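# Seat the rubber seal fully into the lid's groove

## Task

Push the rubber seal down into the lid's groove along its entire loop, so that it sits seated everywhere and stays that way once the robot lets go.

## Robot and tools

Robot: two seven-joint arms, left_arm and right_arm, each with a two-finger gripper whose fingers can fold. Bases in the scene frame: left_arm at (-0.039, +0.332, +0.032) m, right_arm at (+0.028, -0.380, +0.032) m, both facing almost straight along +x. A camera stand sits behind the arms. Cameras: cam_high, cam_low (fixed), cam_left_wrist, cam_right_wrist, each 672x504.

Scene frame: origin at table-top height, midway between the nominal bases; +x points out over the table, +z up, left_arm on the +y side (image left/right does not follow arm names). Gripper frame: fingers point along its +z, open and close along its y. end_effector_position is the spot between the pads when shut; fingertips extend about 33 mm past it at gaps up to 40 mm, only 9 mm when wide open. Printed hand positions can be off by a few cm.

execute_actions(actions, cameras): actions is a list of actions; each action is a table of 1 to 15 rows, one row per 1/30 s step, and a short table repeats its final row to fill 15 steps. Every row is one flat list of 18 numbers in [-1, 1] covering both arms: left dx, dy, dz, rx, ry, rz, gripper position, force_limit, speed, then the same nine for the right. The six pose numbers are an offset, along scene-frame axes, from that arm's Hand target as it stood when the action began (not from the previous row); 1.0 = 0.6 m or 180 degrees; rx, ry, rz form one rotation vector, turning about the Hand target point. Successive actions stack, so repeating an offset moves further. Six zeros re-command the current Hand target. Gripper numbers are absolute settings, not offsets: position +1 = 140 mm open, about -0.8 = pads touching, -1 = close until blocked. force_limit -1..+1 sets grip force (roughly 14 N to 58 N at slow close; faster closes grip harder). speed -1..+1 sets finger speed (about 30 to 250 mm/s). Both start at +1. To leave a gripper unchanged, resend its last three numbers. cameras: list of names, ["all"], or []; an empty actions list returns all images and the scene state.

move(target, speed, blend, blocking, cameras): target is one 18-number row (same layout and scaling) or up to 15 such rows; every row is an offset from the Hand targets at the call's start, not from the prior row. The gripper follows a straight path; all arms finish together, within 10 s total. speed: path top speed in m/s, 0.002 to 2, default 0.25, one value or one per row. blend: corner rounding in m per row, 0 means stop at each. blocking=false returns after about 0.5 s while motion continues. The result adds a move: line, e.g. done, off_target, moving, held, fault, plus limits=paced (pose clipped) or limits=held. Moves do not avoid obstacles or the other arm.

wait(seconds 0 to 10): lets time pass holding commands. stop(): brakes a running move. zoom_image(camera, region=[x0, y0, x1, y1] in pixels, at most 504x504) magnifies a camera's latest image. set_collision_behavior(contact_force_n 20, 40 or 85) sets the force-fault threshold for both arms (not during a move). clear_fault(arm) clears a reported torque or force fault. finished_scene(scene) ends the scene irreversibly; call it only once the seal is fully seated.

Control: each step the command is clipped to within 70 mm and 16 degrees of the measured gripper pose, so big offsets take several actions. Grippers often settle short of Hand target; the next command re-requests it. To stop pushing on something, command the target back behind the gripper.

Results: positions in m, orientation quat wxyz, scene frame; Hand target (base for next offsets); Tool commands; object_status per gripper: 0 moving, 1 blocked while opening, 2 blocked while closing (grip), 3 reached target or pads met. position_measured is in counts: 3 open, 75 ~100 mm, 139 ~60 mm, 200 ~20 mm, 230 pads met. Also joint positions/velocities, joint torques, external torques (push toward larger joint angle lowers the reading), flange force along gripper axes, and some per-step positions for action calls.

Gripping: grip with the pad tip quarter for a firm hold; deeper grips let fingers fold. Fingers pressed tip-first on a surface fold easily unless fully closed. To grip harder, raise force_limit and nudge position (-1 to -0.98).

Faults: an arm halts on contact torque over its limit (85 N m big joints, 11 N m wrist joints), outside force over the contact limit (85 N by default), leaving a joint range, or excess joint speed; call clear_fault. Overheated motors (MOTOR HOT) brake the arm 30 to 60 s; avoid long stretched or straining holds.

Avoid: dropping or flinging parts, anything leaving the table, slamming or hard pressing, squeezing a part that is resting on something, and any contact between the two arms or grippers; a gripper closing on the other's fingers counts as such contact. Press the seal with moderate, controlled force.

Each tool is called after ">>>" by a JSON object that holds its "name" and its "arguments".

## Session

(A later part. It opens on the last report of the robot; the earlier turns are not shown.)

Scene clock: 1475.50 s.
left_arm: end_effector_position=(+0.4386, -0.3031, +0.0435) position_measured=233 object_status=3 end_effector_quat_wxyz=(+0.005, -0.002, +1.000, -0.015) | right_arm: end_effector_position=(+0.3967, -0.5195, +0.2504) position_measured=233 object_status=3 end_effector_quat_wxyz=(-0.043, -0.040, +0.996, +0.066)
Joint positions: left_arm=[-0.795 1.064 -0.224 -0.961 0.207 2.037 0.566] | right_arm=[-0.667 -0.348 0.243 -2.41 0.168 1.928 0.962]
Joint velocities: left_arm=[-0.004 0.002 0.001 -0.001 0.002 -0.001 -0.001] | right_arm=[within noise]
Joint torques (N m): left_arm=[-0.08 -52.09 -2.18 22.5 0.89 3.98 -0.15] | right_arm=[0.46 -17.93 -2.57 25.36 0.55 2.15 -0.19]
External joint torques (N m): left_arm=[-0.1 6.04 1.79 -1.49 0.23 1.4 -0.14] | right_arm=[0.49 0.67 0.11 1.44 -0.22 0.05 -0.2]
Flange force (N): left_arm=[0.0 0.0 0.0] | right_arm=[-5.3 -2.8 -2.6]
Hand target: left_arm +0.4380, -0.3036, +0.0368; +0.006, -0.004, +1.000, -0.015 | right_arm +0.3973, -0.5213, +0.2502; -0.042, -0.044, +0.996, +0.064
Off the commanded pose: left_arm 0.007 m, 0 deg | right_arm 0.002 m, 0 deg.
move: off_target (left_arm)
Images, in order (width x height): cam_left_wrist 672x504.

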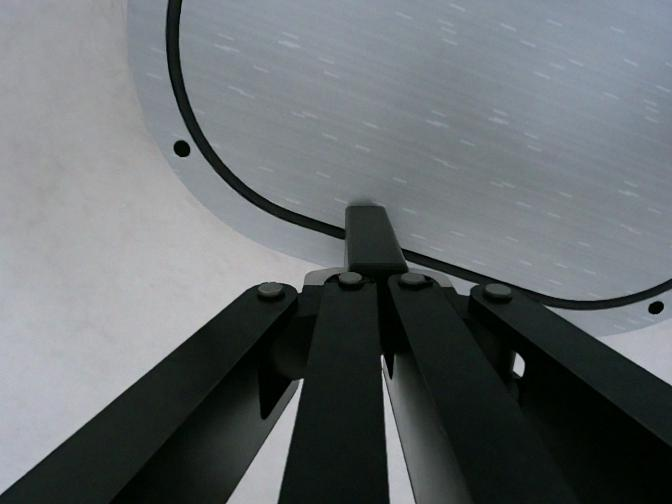

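>>> {"name": "move", "arguments": {"target": [[0,0,0.04,0,0,0,-1,-1,0,0,0,0,0,0,0,-1,-1,0],[-0.02,-0.033,0.04,0,0,0,-1,-1,0,0,0,0,0,0,0,-1,-1,0],[-0.02,-0.033,0,0,0,0,-1,-1,0,0,0,0,0,0,0,-1,-1,0]], "speed": [0.06,0.06,0.05], "cameras": ["cam_left_wrist"]}}

>>> {"name": "move", "arguments": {"target": [[0,0,0.04,0,0,0,-1,-1,0,0,0,0,0,0,0,-1,-1,0],[-0.03,-0.03,0.04,0,0,0,-1,-1,0,0,0,0,0,0,0,-1,-1,0],[-0.03,-0.03,0,0,0,0,-1,-1,0,0,0,0,0,0,0,-1,-1,0]], "speed": [0.06,0.06,0.05], "cameras": ["cam_left_wrist"]}}

>>> {"name": "move", "arguments": {"target": [[0,0,0.04,0,0,0,-1,-1,0,0,0,0,0,0,0,-1,-1,0],[-0.035,-0.02,0.04,0,0,0,-1,-1,0,0,0,0,0,0,0,-1,-1,0],[-0.035,-0.02,0.001,0,0,0,-1,-1,0,0,0,0,0,0,0,-1,-1,0]], "speed": [0.06,0.06,0.05], "cameras": ["cam_left_wrist"]}}

Scene clock: 1485.07 s.
left_arm: end_effector_position=(+0.4265, -0.3231, +0.0432) position_measured=233 object_status=3 end_effector_quat_wxyz=(+0.005, -0.003, +1.000, -0.015) | right_arm: end_effector_position=(+0.3967, -0.5195, +0.2504) position_measured=233 object_status=3 end_effector_quat_wxyz=(-0.043, -0.040, +0.996, +0.066)
Joint positions: left_arm=[-0.837 1.125 -0.221 -0.848 0.207 1.987 0.548] | right_arm=[-0.667 -0.348 0.243 -2.41 0.168 1.928 0.962]
Joint torques (N m): left_arm=[0.03 -53.23 -2.3 22.67 0.92 3.87 -0.21] | right_arm=[0.49 -17.81 -2.56 25.36 0.57 2.16 -0.22]
External joint torques (N m): left_arm=[0.3 5.65 1.39 -1.42 0.25 1.29 -0.21] | right_arm=[0.4 0.74 0 1.53 -0.2 0.07 -0.24]
Flange force (N): left_arm=[0.0 0.0 0.0] | right_arm=[-5.6 -3.2 -2.7]
Hand target: left_arm +0.4260, -0.3234, +0.0368; +0.006, -0.004, +1.000, -0.015 | right_arm +0.3973, -0.5213, +0.2502; -0.042, -0.044, +0.996, +0.064
Off the commanded pose: left_arm 0.006 m, 0 deg | right_arm 0.002 m, 0 deg.
move: off_target (left_arm)
Images, in order (width x height): cam_left_wrist 672x504.

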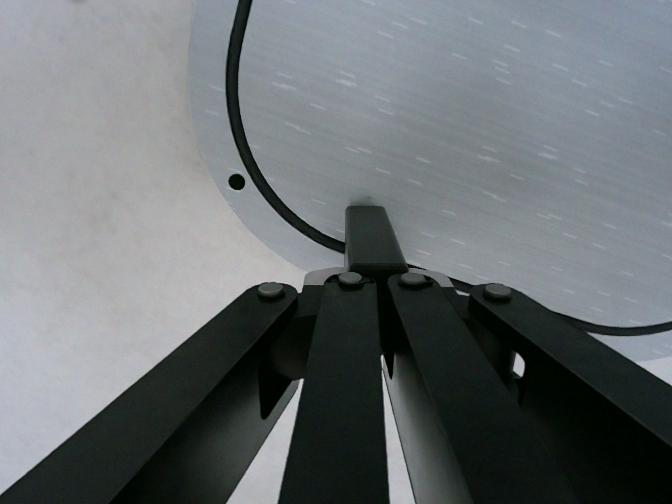

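Scene clock: 1487.50 s.
left_arm: end_effector_position=(+0.4088, -0.3418, +0.0427) position_measured=233 object_status=3 end_effector_quat_wxyz=(+0.006, -0.002, +1.000, -0.016) | right_arm: end_effector_position=(+0.3967, -0.5195, +0.2504) position_measured=233 object_status=3 end_effector_quat_wxyz=(-0.043, -0.040, +0.996, +0.066)
Joint positions: left_arm=[-0.879 1.166 -0.218 -0.774 0.207 1.957 0.523] | right_arm=[-0.667 -0.348 0.243 -2.41 0.168 1.928 0.962]
Joint torques (N m): left_arm=[0.1 -54.36 -2.05 22.82 0.96 3.45 -0.23] | right_arm=[0.5 -17.88 -2.49 25.35 0.56 2.16 -0.18]
External joint torques (N m): left_arm=[0.13 5.19 1.26 -1.49 0.27 0.84 -0.23] | right_arm=[0.54 0.53 0.2 1.59 -0.21 0.08 -0.2]
Flange force (N): left_arm=[0.0 0.0 0.0] | right_arm=[-5.4 -2.5 -2.8]
Hand target: left_arm +0.4080, -0.3414, +0.0368; +0.006, -0.004, +1.000, -0.015 | right_arm +0.3973, -0.5213, +0.2502; -0.042, -0.044, +0.996, +0.064
Off the commanded pose: left_arm 0.006 m, 0 deg | right_arm 0.002 m, 0 deg.
move: off_target (left_arm)
Images, in order (width x height): cam_left_wrist 672x504.

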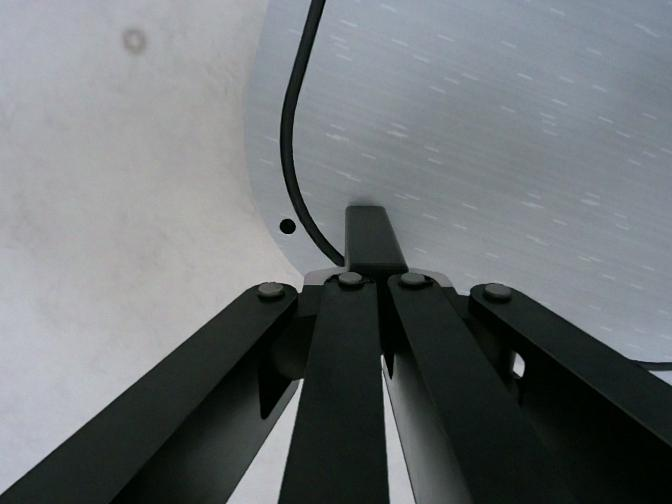

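Scene clock: 1489.87 s.
left_arm: end_effector_position=(+0.3872, -0.3538, +0.0427) position_measured=233 object_status=3 end_effector_quat_wxyz=(+0.006, -0.001, +1.000, -0.016) | right_arm: end_effector_position=(+0.3967, -0.5195, +0.2504) position_measured=233 object_status=3 end_effector_quat_wxyz=(-0.043, -0.040, +0.996, +0.066)
Joint positions: left_arm=[-0.907 1.154 -0.217 -0.796 0.207 1.966 0.491] | right_arm=[-0.667 -0.348 0.243 -2.41 0.168 1.928 0.962]
Joint torques (N m): left_arm=[0.5 -54.8 -2.02 22.64 1.01 3.47 -0.26] | right_arm=[0.49 -17.91 -2.54 25.37 0.56 2.16 -0.18]
External joint torques (N m): left_arm=[0.69 4.45 1.41 -1.55 0.33 0.87 -0.25] | right_arm=[0.53 0.58 0.15 1.54 -0.21 0.08 -0.19]
Flange force (N): left_arm=[0.0 0.0 0.0] | right_arm=[-5.4 -2.6 -2.7]
Hand target: left_arm +0.3870, -0.3534, +0.0374; +0.006, -0.004, +1.000, -0.015 | right_arm +0.3973, -0.5213, +0.2502; -0.042, -0.044, +0.996, +0.064
Off the commanded pose: left_arm 0.005 m, 0 deg | right_arm 0.002 m, 0 deg.
move: off_target (left_arm)
Images, in order (width x height): cam_left_wrist 672x504.

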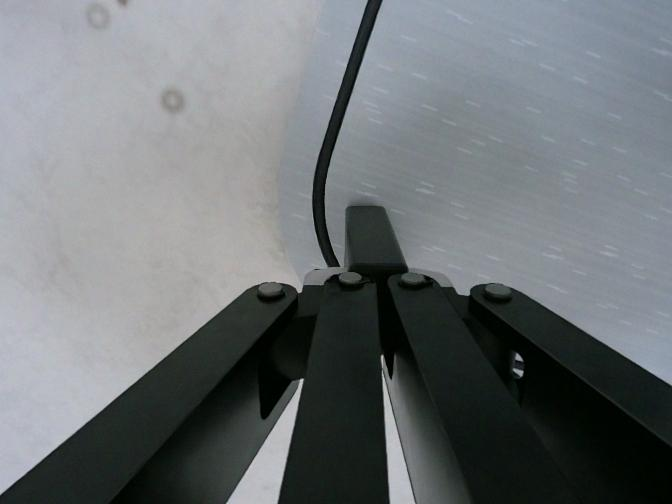

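>>> {"name": "move", "arguments": {"target": [[0,0,0.039,0,0,0,-1,-1,0,-0.1,-0.12,0,0,0,0,-1,-1,0],[0.019,-0.022,0.039,0,0,0,-1,-1,0,-0.1,-0.12,0,0,0,0,-1,-1,0],[0.019,-0.022,-0.001,0,0,0,-1,-1,0,-0.1,-0.12,0,0,0,0,-1,-1,0]], "speed": [0.1,0.06,0.05], "cameras": ["cam_left_wrist"]}}

>>> {"name": "move", "arguments": {"target": [[0,0,0.04,0,0,0,-1,-1,0,0,0,0,0,0,0,-1,-1,0],[-0.02,-0.012,0.04,0,0,0,-1,-1,0,0,0,0,0,0,0,-1,-1,0],[-0.02,-0.012,0,0,0,0,-1,-1,0,0,0,0,0,0,0,-1,-1,0]], "speed": [0.06,0.06,0.05], "cameras": ["cam_left_wrist"]}}

Scene clock: 1499.80 s.
left_arm: end_effector_position=(+0.3991, -0.3663, +0.0430) position_measured=233 object_status=3 end_effector_quat_wxyz=(+0.012, -0.007, +1.000, -0.025) | right_arm: end_effector_position=(+0.3392, -0.5932, +0.2501) position_measured=233 object_status=3 end_effector_quat_wxyz=(-0.040, -0.040, +0.996, +0.065)
Joint positions: left_arm=[-0.941 1.315 -0.212 -0.5 0.207 1.86 0.508] | right_arm=[-0.722 -0.384 0.09 -2.45 0.087 1.922 0.8]
Joint torques (N m): left_arm=[0.26 -55.25 -0.53 22.42 0.87 3.41 0.19] | right_arm=[0.48 -18.67 -1.13 24.57 0.51 1.8 -0.17]
External joint torques (N m): left_arm=[0.13 5.03 1.5 -1.96 0.15 0.75 0.19] | right_arm=[0.49 -0.74 0.17 0.72 -0.22 -0.29 -0.19]
Flange force (N): left_arm=[0.0 0.0 0.0] | right_arm=[0.4 0.8 -2.7]
Hand target: left_arm +0.3984, -0.3666, +0.0368; +0.006, -0.004, +1.000, -0.015 | right_arm +0.3373, -0.5933, +0.2502; -0.042, -0.044, +0.996, +0.064
Off the commanded pose: left_arm 0.006 m, 1 deg | right_arm 0.002 m, 0 deg.
elbow stopped short (left arm): the move would have taken joint 4 (elbow) straighter than the controller allows.
elbow read too straight (left arm): the controller reads joint 4 (elbow) straighter than it allows; while it does, the hand can move without a command.
move: off_target (left_arm)
Images, in order (width x height): cam_left_wrist 672x504.

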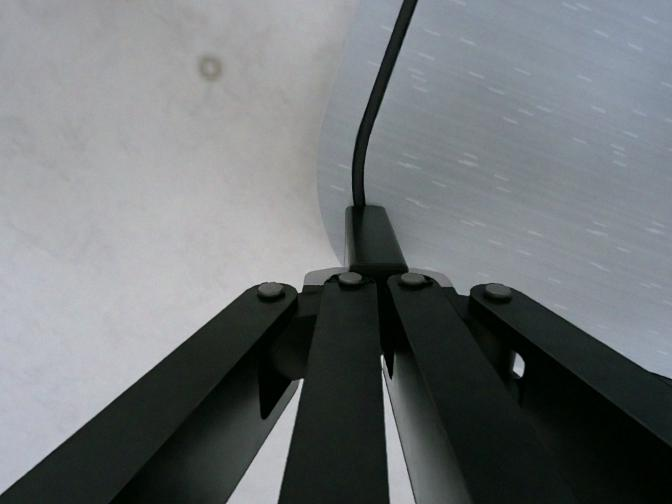

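Scene clock: 1502.03 s.
left_arm: end_effector_position=(+0.3864, -0.3738, +0.0431) position_measured=233 object_status=3 end_effector_quat_wxyz=(+0.012, -0.001, +1.000, -0.025) | right_arm: end_effector_position=(+0.3392, -0.5932, +0.2501) position_measured=233 object_status=3 end_effector_quat_wxyz=(-0.040, -0.040, +0.996, +0.065)
Joint positions: left_arm=[-0.96 1.315 -0.209 -0.5 0.205 1.859 0.501] | right_arm=[-0.722 -0.384 0.09 -2.45 0.087 1.922 0.8]
Joint torques (N m): left_arm=[0.75 -55.25 -0.59 22.29 0.76 3.5 -0.24] | right_arm=[0.45 -18.7 -1.21 24.57 0.54 1.79 -0.19]
External joint torques (N m): left_arm=[1 4.79 1.49 -1.94 0.06 0.87 -0.23] | right_arm=[0.49 -0.81 0.12 0.73 -0.19 -0.3 -0.21]
Flange force (N): left_arm=[0.0 0.0 0.0] | right_arm=[0.7 0.9 -2.7]
Hand target: left_arm +0.3864, -0.3738, +0.0368; +0.006, -0.004, +1.000, -0.015 | right_arm +0.3373, -0.5933, +0.2502; -0.042, -0.044, +0.996, +0.064
Off the commanded pose: left_arm 0.006 m, 1 deg | right_arm 0.002 m, 0 deg.
elbow stopped short (left arm): the move would have taken joint 4 (elbow) straighter than the controller allows.
elbow read too straight (left arm): the controller reads joint 4 (elbow) straighter than it allows; while it does, the hand can move without a command.
move: off_target (left_arm)
Images, in order (width x height): cam_left_wrist 672x504.

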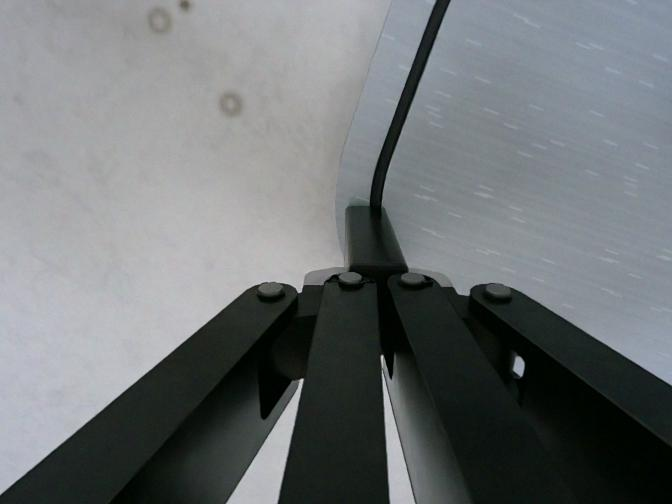

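>>> {"name": "move", "arguments": {"target": [[0,0,0.04,0,0,0,-1,-1,0,0,0,0,0,0,0,-1,-1,0],[-0.036,0.002,0.04,0,0,0,-1,-1,0,0,0,0,0,0,0,-1,-1,0],[-0.036,0.002,0,0,0,0,-1,-1,0,0,0,0,0,0,0,-1,-1,0]], "speed": [0.06,0.06,0.05], "cameras": ["cam_left_wrist"]}}

>>> {"name": "move", "arguments": {"target": [[0,0,0.04,0,0,0,-1,-1,0,0,0,0,0,0,0,-1,-1,0],[-0.035,0.011,0.04,0,0,0,-1,-1,0,0,0,0,0,0,0,-1,-1,0],[-0.035,0.011,0.001,0,0,0,-1,-1,0,0,0,0,0,0,0,-1,-1,0]], "speed": [0.06,0.06,0.05], "cameras": ["cam_left_wrist"]}}

>>> {"name": "move", "arguments": {"target": [[0,0,0.04,0,0,0,-1,-1,0,0,0,0,0,0,0,-1,-1,0],[-0.035,0.015,0.04,0,0,0,-1,-1,0,0,0,0,0,0,0,-1,-1,0],[-0.035,0.015,0,0,0,0,-1,-1,0,0,0,0,0,0,0,-1,-1,0]], "speed": [0.06,0.06,0.05], "cameras": ["cam_left_wrist"]}}

Scene clock: 1511.70 s.
left_arm: end_effector_position=(+0.3642, -0.3738, +0.0432) position_measured=233 object_status=3 end_effector_quat_wxyz=(+0.006, -0.001, +1.000, -0.016) | right_arm: end_effector_position=(+0.3392, -0.5932, +0.2501) position_measured=233 object_status=3 end_effector_quat_wxyz=(-0.040, -0.040, +0.996, +0.065)
Joint positions: left_arm=[-0.96 1.21 -0.21 -0.69 0.203 1.919 0.464] | right_arm=[-0.722 -0.384 0.09 -2.45 0.087 1.922 0.8]
Joint velocities: left_arm=[0.002 0.002 0.001 -0.001 0 0.004 -0.001] | right_arm=[within noise]
Joint torques (N m): left_arm=[0.95 -54.45 -1.57 21.4 0.9 3.64 -0.23] | right_arm=[0.52 -18.76 -1.19 24.59 0.53 1.8 -0.2]
External joint torques (N m): left_arm=[0.47 5.35 1.08 -2.97 0.18 1.03 -0.23] | right_arm=[0.51 -0.72 0.1 0.68 -0.2 -0.29 -0.22]
Flange force (N): left_arm=[0.0 0.0 0.0] | right_arm=[0.6 0.7 -2.6]
Hand target: left_arm +0.3648, -0.3726, +0.0368; +0.006, -0.004, +1.000, -0.015 | right_arm +0.3373, -0.5933, +0.2502; -0.042, -0.044, +0.996, +0.064
Off the commanded pose: left_arm 0.007 m, 0 deg | right_arm 0.002 m, 0 deg.
elbow stopped short (left arm): the move would have taken joint 4 (elbow) straighter than the controller allows.
move: off_target (left_arm)
Images, in order (width x height): cam_left_wrist 672x504.

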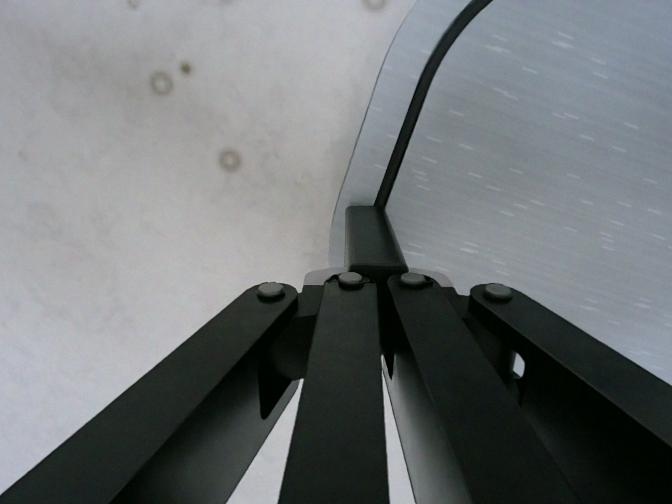

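Scene clock: 1514.20 s.
left_arm: end_effector_position=(+0.3438, -0.3665, +0.0435) position_measured=233 object_status=3 end_effector_quat_wxyz=(+0.006, -0.001, +1.000, -0.015) | right_arm: end_effector_position=(+0.3392, -0.5932, +0.2501) position_measured=233 object_status=3 end_effector_quat_wxyz=(-0.040, -0.040, +0.996, +0.065)
Joint positions: left_arm=[-0.948 1.07 -0.213 -0.948 0.203 2.034 0.426] | right_arm=[-0.722 -0.384 0.09 -2.45 0.087 1.922 0.8]
Joint velocities: left_arm=[0.001 -0.001 0.001 0.001 -0.001 0.003 0] | right_arm=[within noise]
Joint torques (N m): left_arm=[0.56 -53.08 -2.1 22.31 0.94 3.62 -0.24] | right_arm=[0.44 -18.68 -1.17 24.61 0.53 1.79 -0.22]
External joint torques (N m): left_arm=[0.5 5.04 1.56 -1.68 0.27 1.03 -0.23] | right_arm=[0.43 -0.77 0.1 0.79 -0.2 -0.3 -0.24]
Flange force (N): left_arm=[0.0 0.0 0.0] | right_arm=[0.5 0.6 -2.9]
Hand target: left_arm +0.3438, -0.3660, +0.0374; +0.006, -0.004, +1.000, -0.015 | right_arm +0.3373, -0.5933, +0.2502; -0.042, -0.044, +0.996, +0.064
Off the commanded pose: left_arm 0.006 m, 0 deg | right_arm 0.002 m, 0 deg.
move: off_target (left_arm)
Images, in order (width x height): cam_left_wrist 672x504.

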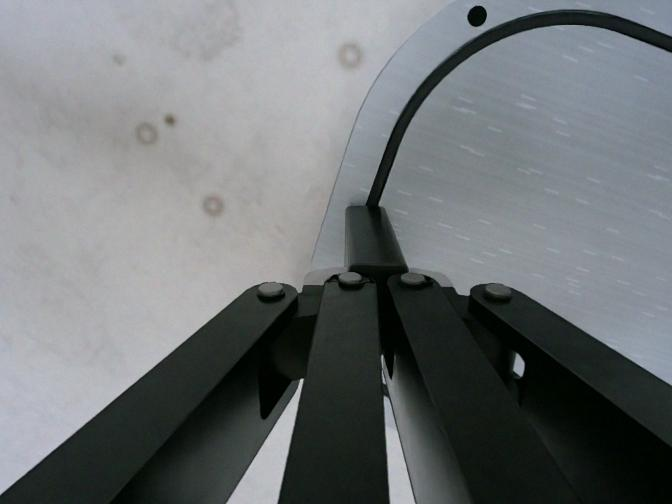

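Scene clock: 1516.67 s.
left_arm: end_effector_position=(+0.3234, -0.3575, +0.0437) position_measured=233 object_status=3 end_effector_quat_wxyz=(+0.006, -0.001, +1.000, -0.016) | right_arm: end_effector_position=(+0.3392, -0.5932, +0.2501) position_measured=233 object_status=3 end_effector_quat_wxyz=(-0.040, -0.040, +0.996, +0.065)
Joint positions: left_arm=[-0.945 0.974 -0.215 -1.125 0.203 2.113 0.395] | right_arm=[-0.722 -0.384 0.09 -2.45 0.087 1.922 0.8]
Joint velocities: left_arm=[0 0.001 0.001 0.001 -0.001 0.003 -0.001] | right_arm=[within noise]
Joint torques (N m): left_arm=[0.29 -51.45 -2.68 21.99 0.87 3.52 -0.22] | right_arm=[0.44 -18.73 -1.1 24.61 0.52 1.81 -0.19]
External joint torques (N m): left_arm=[0.07 5.6 1.33 -1.96 0.22 0.89 -0.22] | right_arm=[0.49 -0.73 0.24 0.73 -0.21 -0.29 -0.2]
Flange force (N): left_arm=[-2.5 -5.1 10.0] | right_arm=[0.3 0.8 -2.7]
Hand target: left_arm +0.3228, -0.3570, +0.0374; +0.006, -0.004, +1.000, -0.015 | right_arm +0.3373, -0.5933, +0.2502; -0.042, -0.044, +0.996, +0.064
Off the commanded pose: left_arm 0.006 m, 0 deg | right_arm 0.002 m, 0 deg.
move: off_target (left_arm)
Images, in order (width x height): cam_left_wrist 672x504.

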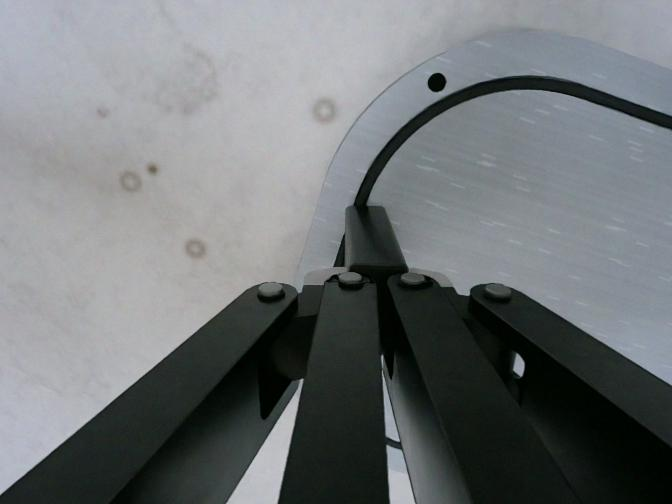

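>>> {"name": "move", "arguments": {"target": [[0,0,0.04,0,0,0,-1,-1,0,0,0,0,0,0,0,-1,-1,0],[-0.033,0.01,0.04,0,0,0,-1,-1,0,0,0,0,0,0,0,-1,-1,0],[-0.033,0.01,0.002,0,0,0,-1,-1,0,0,0,0,0,0,0,-1,-1,0]], "speed": [0.06,0.06,0.05], "cameras": ["cam_left_wrist"]}}

>>> {"name": "move", "arguments": {"target": [[0,0,0.04,0,0,0,-1,-1,0,0,0,0,0,0,0,-1,-1,0],[-0.025,0.025,0.04,0,0,0,-1,-1,0,0,0,0,0,0,0,-1,-1,0],[-0.025,0.025,0.001,0,0,0,-1,-1,0,0,0,0,0,0,0,-1,-1,0]], "speed": [0.06,0.06,0.05], "cameras": ["cam_left_wrist"]}}

>>> {"name": "move", "arguments": {"target": [[0,0,0.04,0,0,0,-1,-1,0,0,0,0,0,0,0,-1,-1,0],[-0.008,0.03,0.04,0,0,0,-1,-1,0,0,0,0,0,0,0,-1,-1,0],[-0.008,0.03,0.001,0,0,0,-1,-1,0,0,0,0,0,0,0,-1,-1,0]], "speed": [0.06,0.06,0.05], "cameras": ["cam_left_wrist"]}}

Scene clock: 1525.83 s.
left_arm: end_effector_position=(+0.3036, -0.3513, +0.0439) position_measured=233 object_status=3 end_effector_quat_wxyz=(+0.006, -0.002, +1.000, -0.016) | right_arm: end_effector_position=(+0.3392, -0.5932, +0.2501) position_measured=233 object_status=3 end_effector_quat_wxyz=(-0.040, -0.040, +0.996, +0.065)
Joint positions: left_arm=[-0.95 0.911 -0.218 -1.24 0.202 2.163 0.368] | right_arm=[-0.722 -0.384 0.09 -2.45 0.087 1.922 0.8]
Joint velocities: left_arm=[-0.001 -0.001 0.002 -0.001 0.001 0.003 -0.003] | right_arm=[within noise]
Joint torques (N m): left_arm=[0.02 -50.89 -2.62 22.06 0.89 3.42 -0.27] | right_arm=[0.5 -18.73 -1.12 24.59 0.53 1.8 -0.21]
External joint torques (N m): left_arm=[0.02 4.59 1.67 -1.44 0.27 0.81 -0.27] | right_arm=[0.52 -0.71 0.18 0.68 -0.2 -0.3 -0.23]
Flange force (N): left_arm=[-2.1 -4.7 8.7] | right_arm=[0.5 0.8 -2.6]
Hand target: left_arm +0.3030, -0.3510, +0.0386; +0.006, -0.004, +1.000, -0.015 | right_arm +0.3373, -0.5933, +0.2502; -0.042, -0.044, +0.996, +0.064
Off the commanded pose: left_arm 0.005 m, 0 deg | right_arm 0.002 m, 0 deg.
move: off_target (left_arm)
Images, in order (width x height): cam_left_wrist 672x504.

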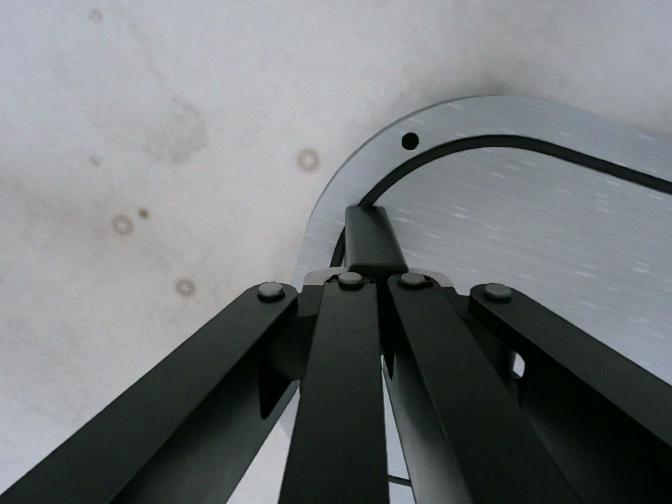

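Scene clock: 1528.23 s.
left_arm: end_effector_position=(+0.2883, -0.3364, +0.0439) position_measured=233 object_status=3 end_effector_quat_wxyz=(+0.006, -0.002, +1.000, -0.015) | right_arm: end_effector_position=(+0.3392, -0.5932, +0.2501) position_measured=233 object_status=3 end_effector_quat_wxyz=(-0.040, -0.040, +0.996, +0.065)
Joint positions: left_arm=[-0.944 0.836 -0.22 -1.378 0.2 2.224 0.351] | right_arm=[-0.722 -0.384 0.09 -2.45 0.087 1.922 0.8]
Joint velocities: left_arm=[0.002 0.001 0.003 0 -0.001 0.004 -0.001] | right_arm=[within noise]
Joint torques (N m): left_arm=[0.1 -49.47 -2.58 21.76 0.86 3.47 -0.25] | right_arm=[0.48 -18.73 -1.12 24.64 0.54 1.81 -0.2]
External joint torques (N m): left_arm=[-0.02 4.11 1.7 -1.28 0.26 0.87 -0.24] | right_arm=[0.5 -0.69 0.19 0.72 -0.2 -0.29 -0.21]
Flange force (N): left_arm=[-1.4 -3.5 8.4] | right_arm=[0.3 0.7 -2.6]
Hand target: left_arm +0.2880, -0.3360, +0.0392; +0.006, -0.004, +1.000, -0.015 | right_arm +0.3373, -0.5933, +0.2502; -0.042, -0.044, +0.996, +0.064
Off the commanded pose: left_arm 0.005 m, 0 deg | right_arm 0.002 m, 0 deg.
move: off_target (left_arm)
Images, in order (width x height): cam_left_wrist 672x504.

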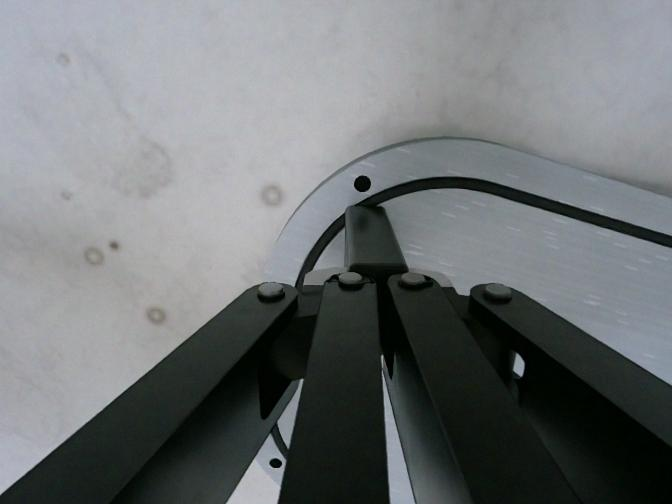

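Scene clock: 1530.47 s.
left_arm: end_effector_position=(+0.2838, -0.3176, +0.0436) position_measured=233 object_status=3 end_effector_quat_wxyz=(+0.005, -0.003, +1.000, -0.015) | right_arm: end_effector_position=(+0.3392, -0.5932, +0.2501) position_measured=233 object_status=3 end_effector_quat_wxyz=(-0.040, -0.040, +0.996, +0.065)
Joint positions: left_arm=[-0.925 0.775 -0.223 -1.488 0.197 2.271 0.35] | right_arm=[-0.722 -0.384 0.09 -2.45 0.087 1.922 0.8]
Joint torques (N m): left_arm=[-0.49 -47.26 -2.89 21.2 0.75 3.6 -0.26] | right_arm=[0.46 -18.65 -1.17 24.57 0.54 1.81 -0.17]
External joint torques (N m): left_arm=[-0.72 4.83 1.29 -1.49 0.17 1 -0.25] | right_arm=[0.47 -0.75 0.12 0.73 -0.2 -0.28 -0.19]
Flange force (N): left_arm=[-1.0 -4.7 10.0] | right_arm=[0.5 0.8 -2.7]
Hand target: left_arm +0.2832, -0.3180, +0.0398; +0.006, -0.004, +1.000, -0.015 | right_arm +0.3373, -0.5933, +0.2502; -0.042, -0.044, +0.996, +0.064
Off the commanded pose: left_arm 0.004 m, 0 deg | right_arm 0.002 m, 0 deg.
move: off_target (left_arm)
Images, in order (width x height): cam_left_wrist 672x504.

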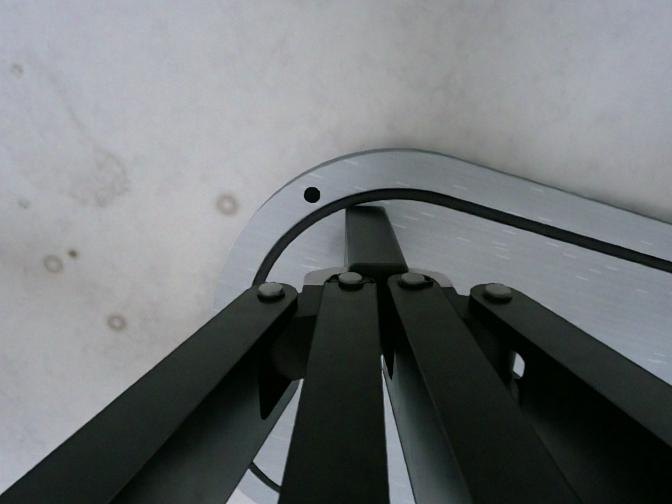

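>>> {"name": "move", "arguments": {"target": [[0,0,0.04,0,0,0,-1,-1,0,0,0,0,0,0,0,-1,-1,0],[-0.013,-0.023,0.04,0,0,0,-1,-1,0,0,0,0,0,0,0,-1,-1,0],[-0.013,-0.023,0.0015,0,0,0,-1,-1,0,0,0,0,0,0,0,-1,-1,0]], "speed": [0.06,0.06,0.05], "cameras": ["cam_left_wrist"]}}

>>> {"name": "move", "arguments": {"target": [[0,0,0.04,0,0,0,-1,-1,0,0,0,0,0,0,0,-1,-1,0],[-0.005,0.030,0.04,0,0,0,-1,-1,0,0,0,0,0,0,0,-1,-1,0],[-0.005,0.030,0.001,0,0,0,-1,-1,0,0,0,0,0,0,0,-1,-1,0]], "speed": [0.06,0.06,0.05], "cameras": ["cam_left_wrist"]}}

>>> {"name": "move", "arguments": {"target": [[0,0,0.04,0,0,0,-1,-1,0,0,0,0,0,0,0,-1,-1,0],[0.005,0.033,0.04,0,0,0,-1,-1,0,0,0,0,0,0,0,-1,-1,0],[0.005,0.033,0.000,0,0,0,-1,-1,0,0,0,0,0,0,0,-1,-1,0]], "speed": [0.06,0.06,0.05], "cameras": ["cam_left_wrist"]}}

Scene clock: 1543.47 s.
left_arm: end_effector_position=(+0.2756, -0.3314, +0.0442) position_measured=233 object_status=3 end_effector_quat_wxyz=(+0.005, -0.002, +1.000, -0.015) | right_arm: end_effector_position=(+0.3392, -0.5932, +0.2501) position_measured=233 object_status=3 end_effector_quat_wxyz=(-0.040, -0.040, +0.996, +0.065)
Joint positions: left_arm=[-0.952 0.802 -0.218 -1.436 0.196 2.247 0.336] | right_arm=[-0.722 -0.384 0.09 -2.45 0.087 1.922 0.8]
Joint velocities: left_arm=[-0.003 0 0.001 0 0.001 0.004 -0.002] | right_arm=[within noise]
Joint torques (N m): left_arm=[0.32 -49.23 -2.84 21.84 0.78 3.46 -0.2] | right_arm=[0.5 -18.69 -1.14 24.63 0.53 1.81 -0.17]
External joint torques (N m): left_arm=[0.37 3.76 1.49 -1.15 0.19 0.83 -0.2] | right_arm=[0.44 -0.63 0.09 0.74 -0.21 -0.28 -0.19]
Flange force (N): left_arm=[-1.6 -2.7 7.7] | right_arm=[0.2 0.4 -2.6]
Hand target: left_arm +0.2754, -0.3318, +0.0407; +0.006, -0.004, +1.000, -0.015 | right_arm +0.3373, -0.5933, +0.2502; -0.042, -0.044, +0.996, +0.064
Off the commanded pose: left_arm 0.004 m, 0 deg | right_arm 0.002 m, 0 deg.
move: off_target (left_arm)
Images, in order (width x height): cam_left_wrist 672x504.

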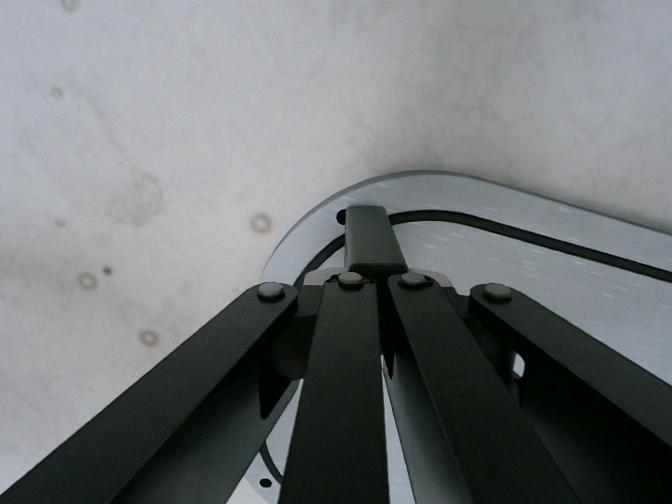

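Scene clock: 1545.67 s.
left_arm: end_effector_position=(+0.2725, -0.3127, +0.0443) position_measured=233 object_status=3 end_effector_quat_wxyz=(+0.004, -0.004, +1.000, -0.014) | right_arm: end_effector_position=(+0.3392, -0.5932, +0.2501) position_measured=233 object_status=3 end_effector_quat_wxyz=(-0.040, -0.040, +0.996, +0.065)
Joint positions: left_arm=[-0.932 0.746 -0.222 -1.536 0.194 2.289 0.336] | right_arm=[-0.722 -0.384 0.09 -2.45 0.087 1.922 0.8]
Joint torques (N m): left_arm=[-0.1 -46.91 -3.04 21.33 1.01 3.79 -0.12] | right_arm=[0.46 -18.72 -1.1 24.62 0.52 1.8 -0.22]
External joint torques (N m): left_arm=[-0.32 4.38 1.07 -1.2 0.44 1.2 -0.12] | right_arm=[0.43 -0.7 0.16 0.69 -0.21 -0.3 -0.23]
Flange force (N): left_arm=[-1.2 -3.9 9.6] | right_arm=[0.5 0.7 -2.6]
Hand target: left_arm +0.2724, -0.3138, +0.0413; +0.006, -0.004, +1.000, -0.015 | right_arm +0.3373, -0.5933, +0.2502; -0.042, -0.044, +0.996, +0.064
Off the commanded pose: left_arm 0.003 m, 0 deg | right_arm 0.002 m, 0 deg.
move: done
Images, in order (width x height): cam_left_wrist 672x504.

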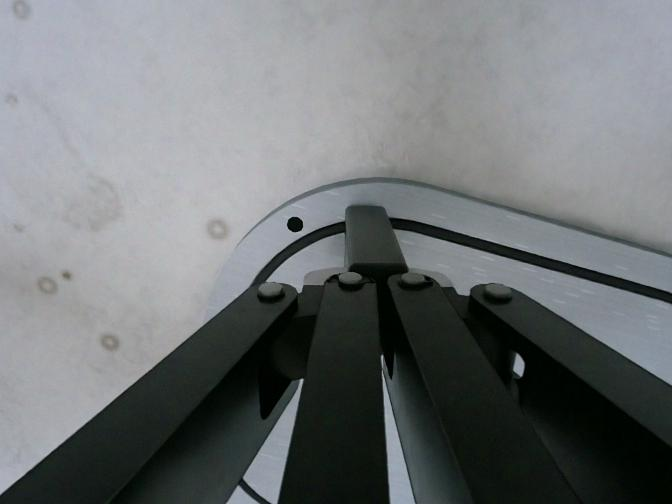

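Scene clock: 1548.17 s.
left_arm: end_effector_position=(+0.2757, -0.2928, +0.0445) position_measured=233 object_status=3 end_effector_quat_wxyz=(+0.004, -0.006, +1.000, -0.014) | right_arm: end_effector_position=(+0.3392, -0.5932, +0.2501) position_measured=233 object_status=3 end_effector_quat_wxyz=(-0.040, -0.040, +0.996, +0.065)
Joint positions: left_arm=[-0.899 0.698 -0.232 -1.623 0.197 2.326 0.342] | right_arm=[-0.722 -0.384 0.09 -2.45 0.087 1.922 0.8]
Joint torques (N m): left_arm=[-0.25 -45.2 -3.09 20.88 1.22 3.86 -0.03] | right_arm=[0.49 -18.72 -1.13 24.59 0.53 1.79 -0.17]
External joint torques (N m): left_arm=[-0.16 4.67 1.32 -1.31 0.67 1.26 -0.03] | right_arm=[0.54 -0.71 0.2 0.67 -0.2 -0.31 -0.18]
Flange force (N): left_arm=[-1.6 -3.7 10.7] | right_arm=[0.4 0.9 -2.6]
Hand target: left_arm +0.2754, -0.2940, +0.0413; +0.006, -0.004, +1.000, -0.015 | right_arm +0.3373, -0.5933, +0.2502; -0.042, -0.044, +0.996, +0.064
Off the commanded pose: left_arm 0.003 m, 0 deg | right_arm 0.002 m, 0 deg.
move: done
Images, in order (width x height): cam_left_wrist 672x504.

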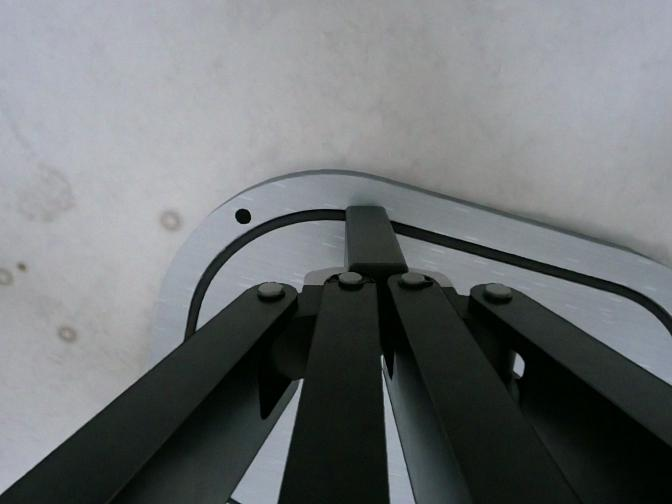

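>>> {"name": "move", "arguments": {"target": [[0,0,0.036,0,0,0,-1,-1,0,0,0,0,0,0,0,-1,-1,0],[0.009,0.032,0.036,0,0,0,-1,-1,0,0,0,0,0,0,0,-1,-1,0],[0.009,0.032,-0.003,0,0,0,-1,-1,0,0,0,0,0,0,0,-1,-1,0],[0.009,0.032,0.036,0,0,0,-1,-1,0,0,0,0,0,0,0,-1,-1,0],[0.019,0.064,0.036,0,0,0,-1,-1,0,0,0,0,0,0,0,-1,-1,0],[0.019,0.064,-0.003,0,0,0,-1,-1,0,0,0,0,0,0,0,-1,-1,0]], "speed": [0.06,0.06,0.05,0.06,0.06,0.05], "cameras": ["cam_left_wrist"]}}

>>> {"name": "move", "arguments": {"target": [[0,0,0.039,0,0,0,-1,-1,0,0,0,0,0,0,0,-1,-1,0],[0.010,0.032,0.039,0,0,0,-1,-1,0,0,0,0,0,0,0,-1,-1,0],[0.010,0.032,0,0,0,0,-1,-1,0,0,0,0,0,0,0,-1,-1,0]], "speed": [0.06,0.06,0.05], "cameras": ["cam_left_wrist"]}}

>>> {"name": "move", "arguments": {"target": [[0,0,0.039,0,0,0,-1,-1,0,0,0,0,0,0,0,-1,-1,0],[0.014,0.030,0.039,0,0,0,-1,-1,0,0,0,0,0,0,0,-1,-1,0],[0.014,0.030,0,0,0,0,-1,-1,0,0,0,0,0,0,0,-1,-1,0]], "speed": [0.06,0.06,0.05], "cameras": ["cam_left_wrist"]}}

Scene clock: 1562.33 s.
left_arm: end_effector_position=(+0.2878, -0.2548, +0.0446) position_measured=233 object_status=3 end_effector_quat_wxyz=(+0.005, -0.006, +1.000, -0.014) | right_arm: end_effector_position=(+0.3392, -0.5932, +0.2501) position_measured=233 object_status=3 end_effector_quat_wxyz=(-0.040, -0.040, +0.996, +0.065)
Joint positions: left_arm=[-0.823 0.623 -0.257 -1.761 0.21 2.386 0.371] | right_arm=[-0.722 -0.384 0.09 -2.45 0.087 1.922 0.8]
Joint torques (N m): left_arm=[-0.57 -40.65 -2.93 19.81 1.23 4.16 -0.1] | right_arm=[0.51 -18.73 -1.19 24.58 0.53 1.79 -0.22]
External joint torques (N m): left_arm=[-0.55 6.78 1.6 -1.84 0.7 1.55 -0.1] | right_arm=[0.47 -0.72 0.06 0.66 -0.21 -0.3 -0.23]
Flange force (N): left_arm=[-2.4 -6.2 15.9] | right_arm=[0.7 0.7 -2.6]
Hand target: left_arm +0.2868, -0.2556, +0.0395; +0.006, -0.004, +1.000, -0.015 | right_arm +0.3373, -0.5933, +0.2502; -0.042, -0.044, +0.996, +0.064
Off the commanded pose: left_arm 0.005 m, 0 deg | right_arm 0.002 m, 0 deg.
move: off_target (left_arm)
Images, in order (width x height): cam_left_wrist 672x504.

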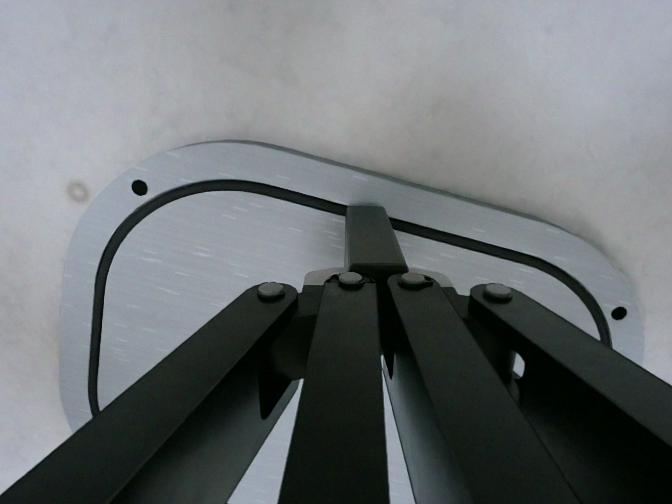

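Scene clock: 1564.77 s.
left_arm: end_effector_position=(+0.2939, -0.2355, +0.0448) position_measured=233 object_status=3 end_effector_quat_wxyz=(+0.005, -0.005, +1.000, -0.014) | right_arm: end_effector_position=(+0.3392, -0.5932, +0.2501) position_measured=233 object_status=3 end_effector_quat_wxyz=(-0.040, -0.040, +0.996, +0.065)
Joint positions: left_arm=[-0.782 0.588 -0.271 -1.823 0.216 2.412 0.387] | right_arm=[-0.722 -0.384 0.09 -2.45 0.087 1.922 0.8]
Joint velocities: left_arm=[-0.004 -0.001 0.004 0 0 -0.001 0] | right_arm=[within noise]
Joint torques (N m): left_arm=[-0.38 -39.18 -3.24 19.49 1.2 4.24 -0.12] | right_arm=[0.47 -18.72 -1.16 24.65 0.52 1.8 -0.2]
External joint torques (N m): left_arm=[-0.31 6.85 1.36 -1.76 0.7 1.64 -0.11] | right_arm=[0.53 -0.74 0.19 0.79 -0.21 -0.29 -0.22]
Flange force (N): left_arm=[-2.8 -6.1 16.5] | right_arm=[0.3 0.7 -2.8]
Hand target: left_arm +0.2928, -0.2364, +0.0395; +0.006, -0.004, +1.000, -0.015 | right_arm +0.3373, -0.5933, +0.2502; -0.042, -0.044, +0.996, +0.064
Off the commanded pose: left_arm 0.005 m, 0 deg | right_arm 0.002 m, 0 deg.
move: off_target (left_arm)
Images, in order (width x height): cam_left_wrist 672x504.

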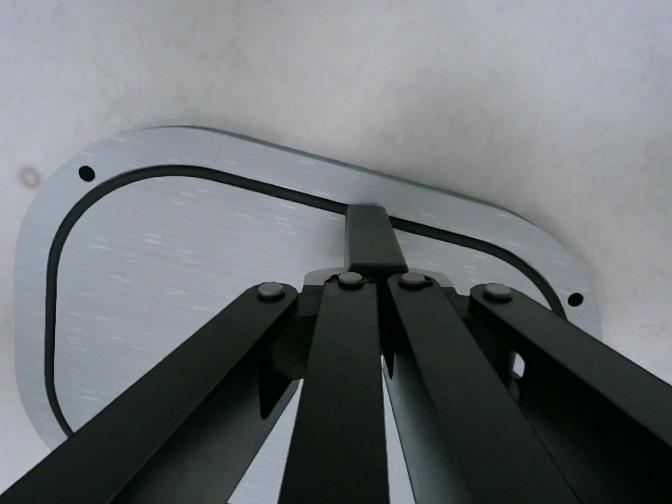

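Scene clock: 1567.20 s.
left_arm: end_effector_position=(+0.3022, -0.2174, +0.0446) position_measured=233 object_status=3 end_effector_quat_wxyz=(+0.005, -0.005, +1.000, -0.014) | right_arm: end_effector_position=(+0.3392, -0.5932, +0.2501) position_measured=233 object_status=3 end_effector_quat_wxyz=(-0.040, -0.040, +0.996, +0.065)
Joint positions: left_arm=[-0.74 0.562 -0.284 -1.871 0.221 2.432 0.408] | right_arm=[-0.722 -0.384 0.09 -2.45 0.087 1.922 0.8]
Joint velocities: left_arm=[-0.004 0.001 0.002 0 -0.001 0 0] | right_arm=[within noise]
Joint torques (N m): left_arm=[-0.07 -38.21 -3.3 19.22 1.23 4.26 -0.22] | right_arm=[0.5 -18.73 -1.14 24.65 0.53 1.79 -0.24]
External joint torques (N m): left_arm=[-0.07 6.88 1.31 -1.87 0.73 1.65 -0.21] | right_arm=[0.45 -0.74 0.09 0.76 -0.21 -0.3 -0.26]
Flange force (N): left_arm=[-2.8 -5.5 16.9] | right_arm=[0.6 0.6 -2.8]
Hand target: left_arm +0.3012, -0.2184, +0.0395; +0.006, -0.004, +1.000, -0.015 | right_arm +0.3373, -0.5933, +0.2502; -0.042, -0.044, +0.996, +0.064
Off the commanded pose: left_arm 0.005 m, 0 deg | right_arm 0.002 m, 0 deg.
move: off_target (left_arm)
Images, in order (width x height): cam_left_wrist 672x504.

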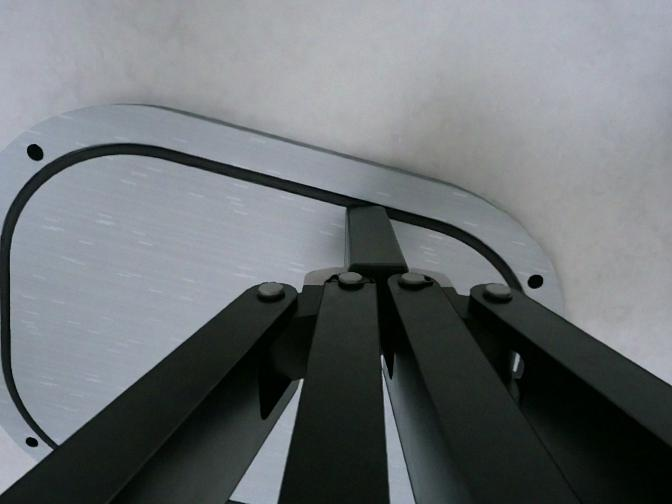

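>>> {"name": "move", "arguments": {"target": [[0,0,0.039,0,0,0,-1,-1,0,0,0,0,0,0,0,-1,-1,0],[-0.012,0.0,0.039,0,0,0,-1,-1,0,0,0,0,0,0,0,-1,-1,0],[-0.012,0.0,0,0,0,0,-1,-1,0,0,0,0,0,0,0,-1,-1,0]], "speed": [0.06,0.06,0.05]}}

>>> {"name": "move", "arguments": {"target": [[0,0,0.039,0,0,0,-1,-1,0,0,0,0,0,0,0,-1,-1,0],[0.010,0.030,0.039,0,0,0,-1,-1,0,0,0,0,0,0,0,-1,-1,0],[0.010,0.030,0,0,0,0,-1,-1,0,0,0,0,0,0,0,-1,-1,0]], "speed": [0.06,0.06,0.05], "cameras": ["cam_left_wrist"]}}

>>> {"name": "move", "arguments": {"target": [[0,0,0.039,0,0,0,-1,-1,0,0,0,0,0,0,0,-1,-1,0],[0.015,0.027,0.039,0,0,0,-1,-1,0,0,0,0,0,0,0,-1,-1,0],[0.015,0.027,0,0,0,0,-1,-1,0,0,0,0,0,0,0,-1,-1,0]], "speed": [0.06,0.06,0.05], "cameras": ["cam_left_wrist"]}}

>>> {"name": "move", "arguments": {"target": [[0,0,0.039,0,0,0,-1,-1,0,0,0,0,0,0,0,-1,-1,0],[0.022,0.022,0.039,0,0,0,-1,-1,0,0,0,0,0,0,0,-1,-1,0],[0.022,0.022,0,0,0,0,-1,-1,0,0,0,0,0,0,0,-1,-1,0]], "speed": [0.06,0.06,0.05], "cameras": ["cam_left_wrist"]}}

Scene clock: 1579.20 s.
left_arm: end_effector_position=(+0.2950, -0.2176, +0.0449) position_measured=233 object_status=3 end_effector_quat_wxyz=(+0.006, -0.003, +1.000, -0.014) | right_arm: end_effector_position=(+0.3392, -0.5932, +0.2501) position_measured=233 object_status=3 end_effector_quat_wxyz=(-0.040, -0.040, +0.996, +0.065)
Joint positions: left_arm=[-0.747 0.552 -0.286 -1.887 0.222 2.439 0.4] | right_arm=[-0.722 -0.384 0.09 -2.45 0.087 1.922 0.8]
Joint torques (N m): left_arm=[-0.75 -37.54 -3.17 19.12 1.06 4.28 -0.27] | right_arm=[0.47 -18.69 -1.18 24.65 0.52 1.8 -0.24]
External joint torques (N m): left_arm=[-0.81 7.16 1.33 -1.85 0.56 1.69 -0.27] | right_arm=[0.55 -0.7 0.2 0.77 -0.2 -0.29 -0.26]
Flange force (N): left_arm=[-2.4 -7.0 17.9] | right_arm=[0.3 0.6 -2.8]
Hand target: left_arm +0.2940, -0.2184, +0.0395; +0.006, -0.004, +1.000, -0.015 | right_arm +0.3373, -0.5933, +0.2502; -0.042, -0.044, +0.996, +0.064
Off the commanded pose: left_arm 0.006 m, 0 deg | right_arm 0.002 m, 0 deg.
move: off_target (left_arm)

Scene clock: 1581.60 s.
left_arm: end_effector_position=(+0.3009, -0.1995, +0.0449) position_measured=233 object_status=3 end_effector_quat_wxyz=(+0.005, -0.004, +1.000, -0.014) | right_arm: end_effector_position=(+0.3392, -0.5932, +0.2501) position_measured=233 object_status=3 end_effector_quat_wxyz=(-0.040, -0.040, +0.996, +0.065)
Joint positions: left_arm=[-0.709 0.523 -0.297 -1.939 0.224 2.46 0.418] | right_arm=[-0.722 -0.384 0.09 -2.45 0.087 1.922 0.8]
Joint velocities: left_arm=[-0.005 -0.001 0.002 0 0 0 0] | right_arm=[within noise]
Joint torques (N m): left_arm=[-0.26 -36.12 -3.44 18.9 1.27 4.36 -0.29] | right_arm=[0.46 -18.66 -1.11 24.66 0.53 1.8 -0.14]
External joint torques (N m): left_arm=[-0.32 7.32 1.02 -1.75 0.79 1.78 -0.29] | right_arm=[0.48 -0.65 0.2 0.75 -0.2 -0.3 -0.15]
Flange force (N): left_arm=[-3.2 -6.9 18.7] | right_arm=[0.1 0.6 -2.7]
Hand target: left_arm +0.3000, -0.2004, +0.0395; +0.006, -0.004, +1.000, -0.015 | right_arm +0.3373, -0.5933, +0.2502; -0.042, -0.044, +0.996, +0.064
Off the commanded pose: left_arm 0.006 m, 0 deg | right_arm 0.002 m, 0 deg.
move: off_target (left_arm)
Images, in order (width x height): cam_left_wrist 672x504.

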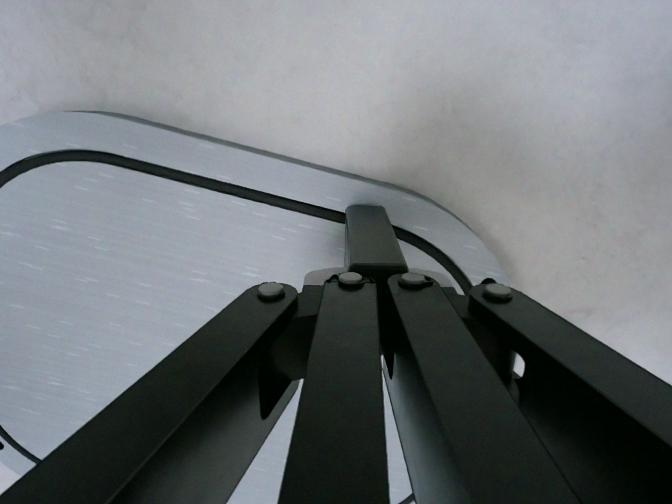

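Scene clock: 1584.07 s.
left_arm: end_effector_position=(+0.3096, -0.1843, +0.0452) position_measured=233 object_status=3 end_effector_quat_wxyz=(+0.006, -0.003, +1.000, -0.015) | right_arm: end_effector_position=(+0.3392, -0.5932, +0.2501) position_measured=233 object_status=3 end_effector_quat_wxyz=(-0.040, -0.040, +0.996, +0.065)
Joint positions: left_arm=[-0.669 0.503 -0.308 -1.974 0.227 2.476 0.442] | right_arm=[-0.722 -0.384 0.09 -2.45 0.087 1.922 0.8]
Joint velocities: left_arm=[-0.002 0.001 0.002 -0.001 0.002 0.005 0] | right_arm=[within noise]
Joint torques (N m): left_arm=[-0.2 -36.23 -2.63 19.1 1.26 3.9 -0.24] | right_arm=[0.53 -18.73 -1.15 24.62 0.52 1.8 -0.24]
External joint torques (N m): left_arm=[-0.08 6.5 1.99 -1.4 0.78 1.31 -0.24] | right_arm=[0.55 -0.73 0.15 0.76 -0.21 -0.29 -0.26]
Flange force (N): left_arm=[-4.1 -6.9 17.2] | right_arm=[0.4 0.7 -2.7]
Hand target: left_arm +0.3090, -0.1842, +0.0395; +0.006, -0.004, +1.000, -0.015 | right_arm +0.3373, -0.5933, +0.2502; -0.042, -0.044, +0.996, +0.064
Off the commanded pose: left_arm 0.006 m, 0 deg | right_arm 0.002 m, 0 deg.
move: off_target (left_arm)
Images, in order (width x height): cam_left_wrist 672x504.

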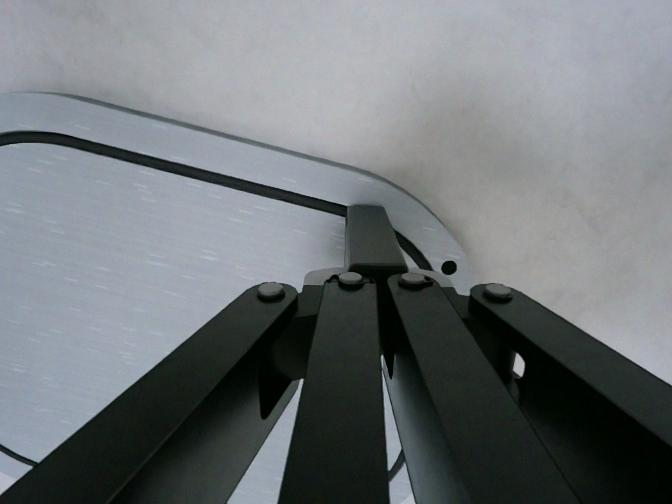

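Scene clock: 1586.57 s.
left_arm: end_effector_position=(+0.3229, -0.1709, +0.0452) position_measured=233 object_status=3 end_effector_quat_wxyz=(+0.006, -0.003, +1.000, -0.015) | right_arm: end_effector_position=(+0.3392, -0.5932, +0.2501) position_measured=233 object_status=3 end_effector_quat_wxyz=(-0.040, -0.040, +0.996, +0.065)
Joint positions: left_arm=[-0.629 0.497 -0.318 -1.987 0.231 2.481 0.468] | right_arm=[-0.722 -0.384 0.09 -2.45 0.087 1.922 0.8]
Joint velocities: left_arm=[-0.001 0.001 0.001 -0.002 0 0.005 -0.001] | right_arm=[within noise]
Joint torques (N m): left_arm=[-0.08 -35.67 -3 18.93 1.29 3.94 -0.2] | right_arm=[0.48 -18.69 -1.15 24.58 0.53 1.8 -0.19]
External joint torques (N m): left_arm=[-0.05 6.7 1.62 -1.49 0.82 1.35 -0.19] | right_arm=[0.45 -0.75 0.1 0.73 -0.2 -0.29 -0.21]
Flange force (N): left_arm=[-4.4 -6.7 17.6] | right_arm=[0.5 0.7 -2.7]
Hand target: left_arm +0.3222, -0.1710, +0.0395; +0.006, -0.004, +1.000, -0.015 | right_arm +0.3373, -0.5933, +0.2502; -0.042, -0.044, +0.996, +0.064
Off the commanded pose: left_arm 0.006 m, 0 deg | right_arm 0.002 m, 0 deg.
move: off_target (left_arm)
Images, in order (width x height): cam_left_wrist 672x504.

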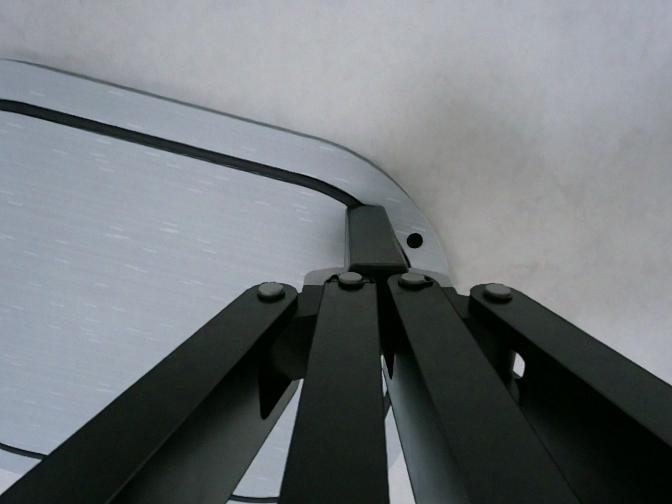

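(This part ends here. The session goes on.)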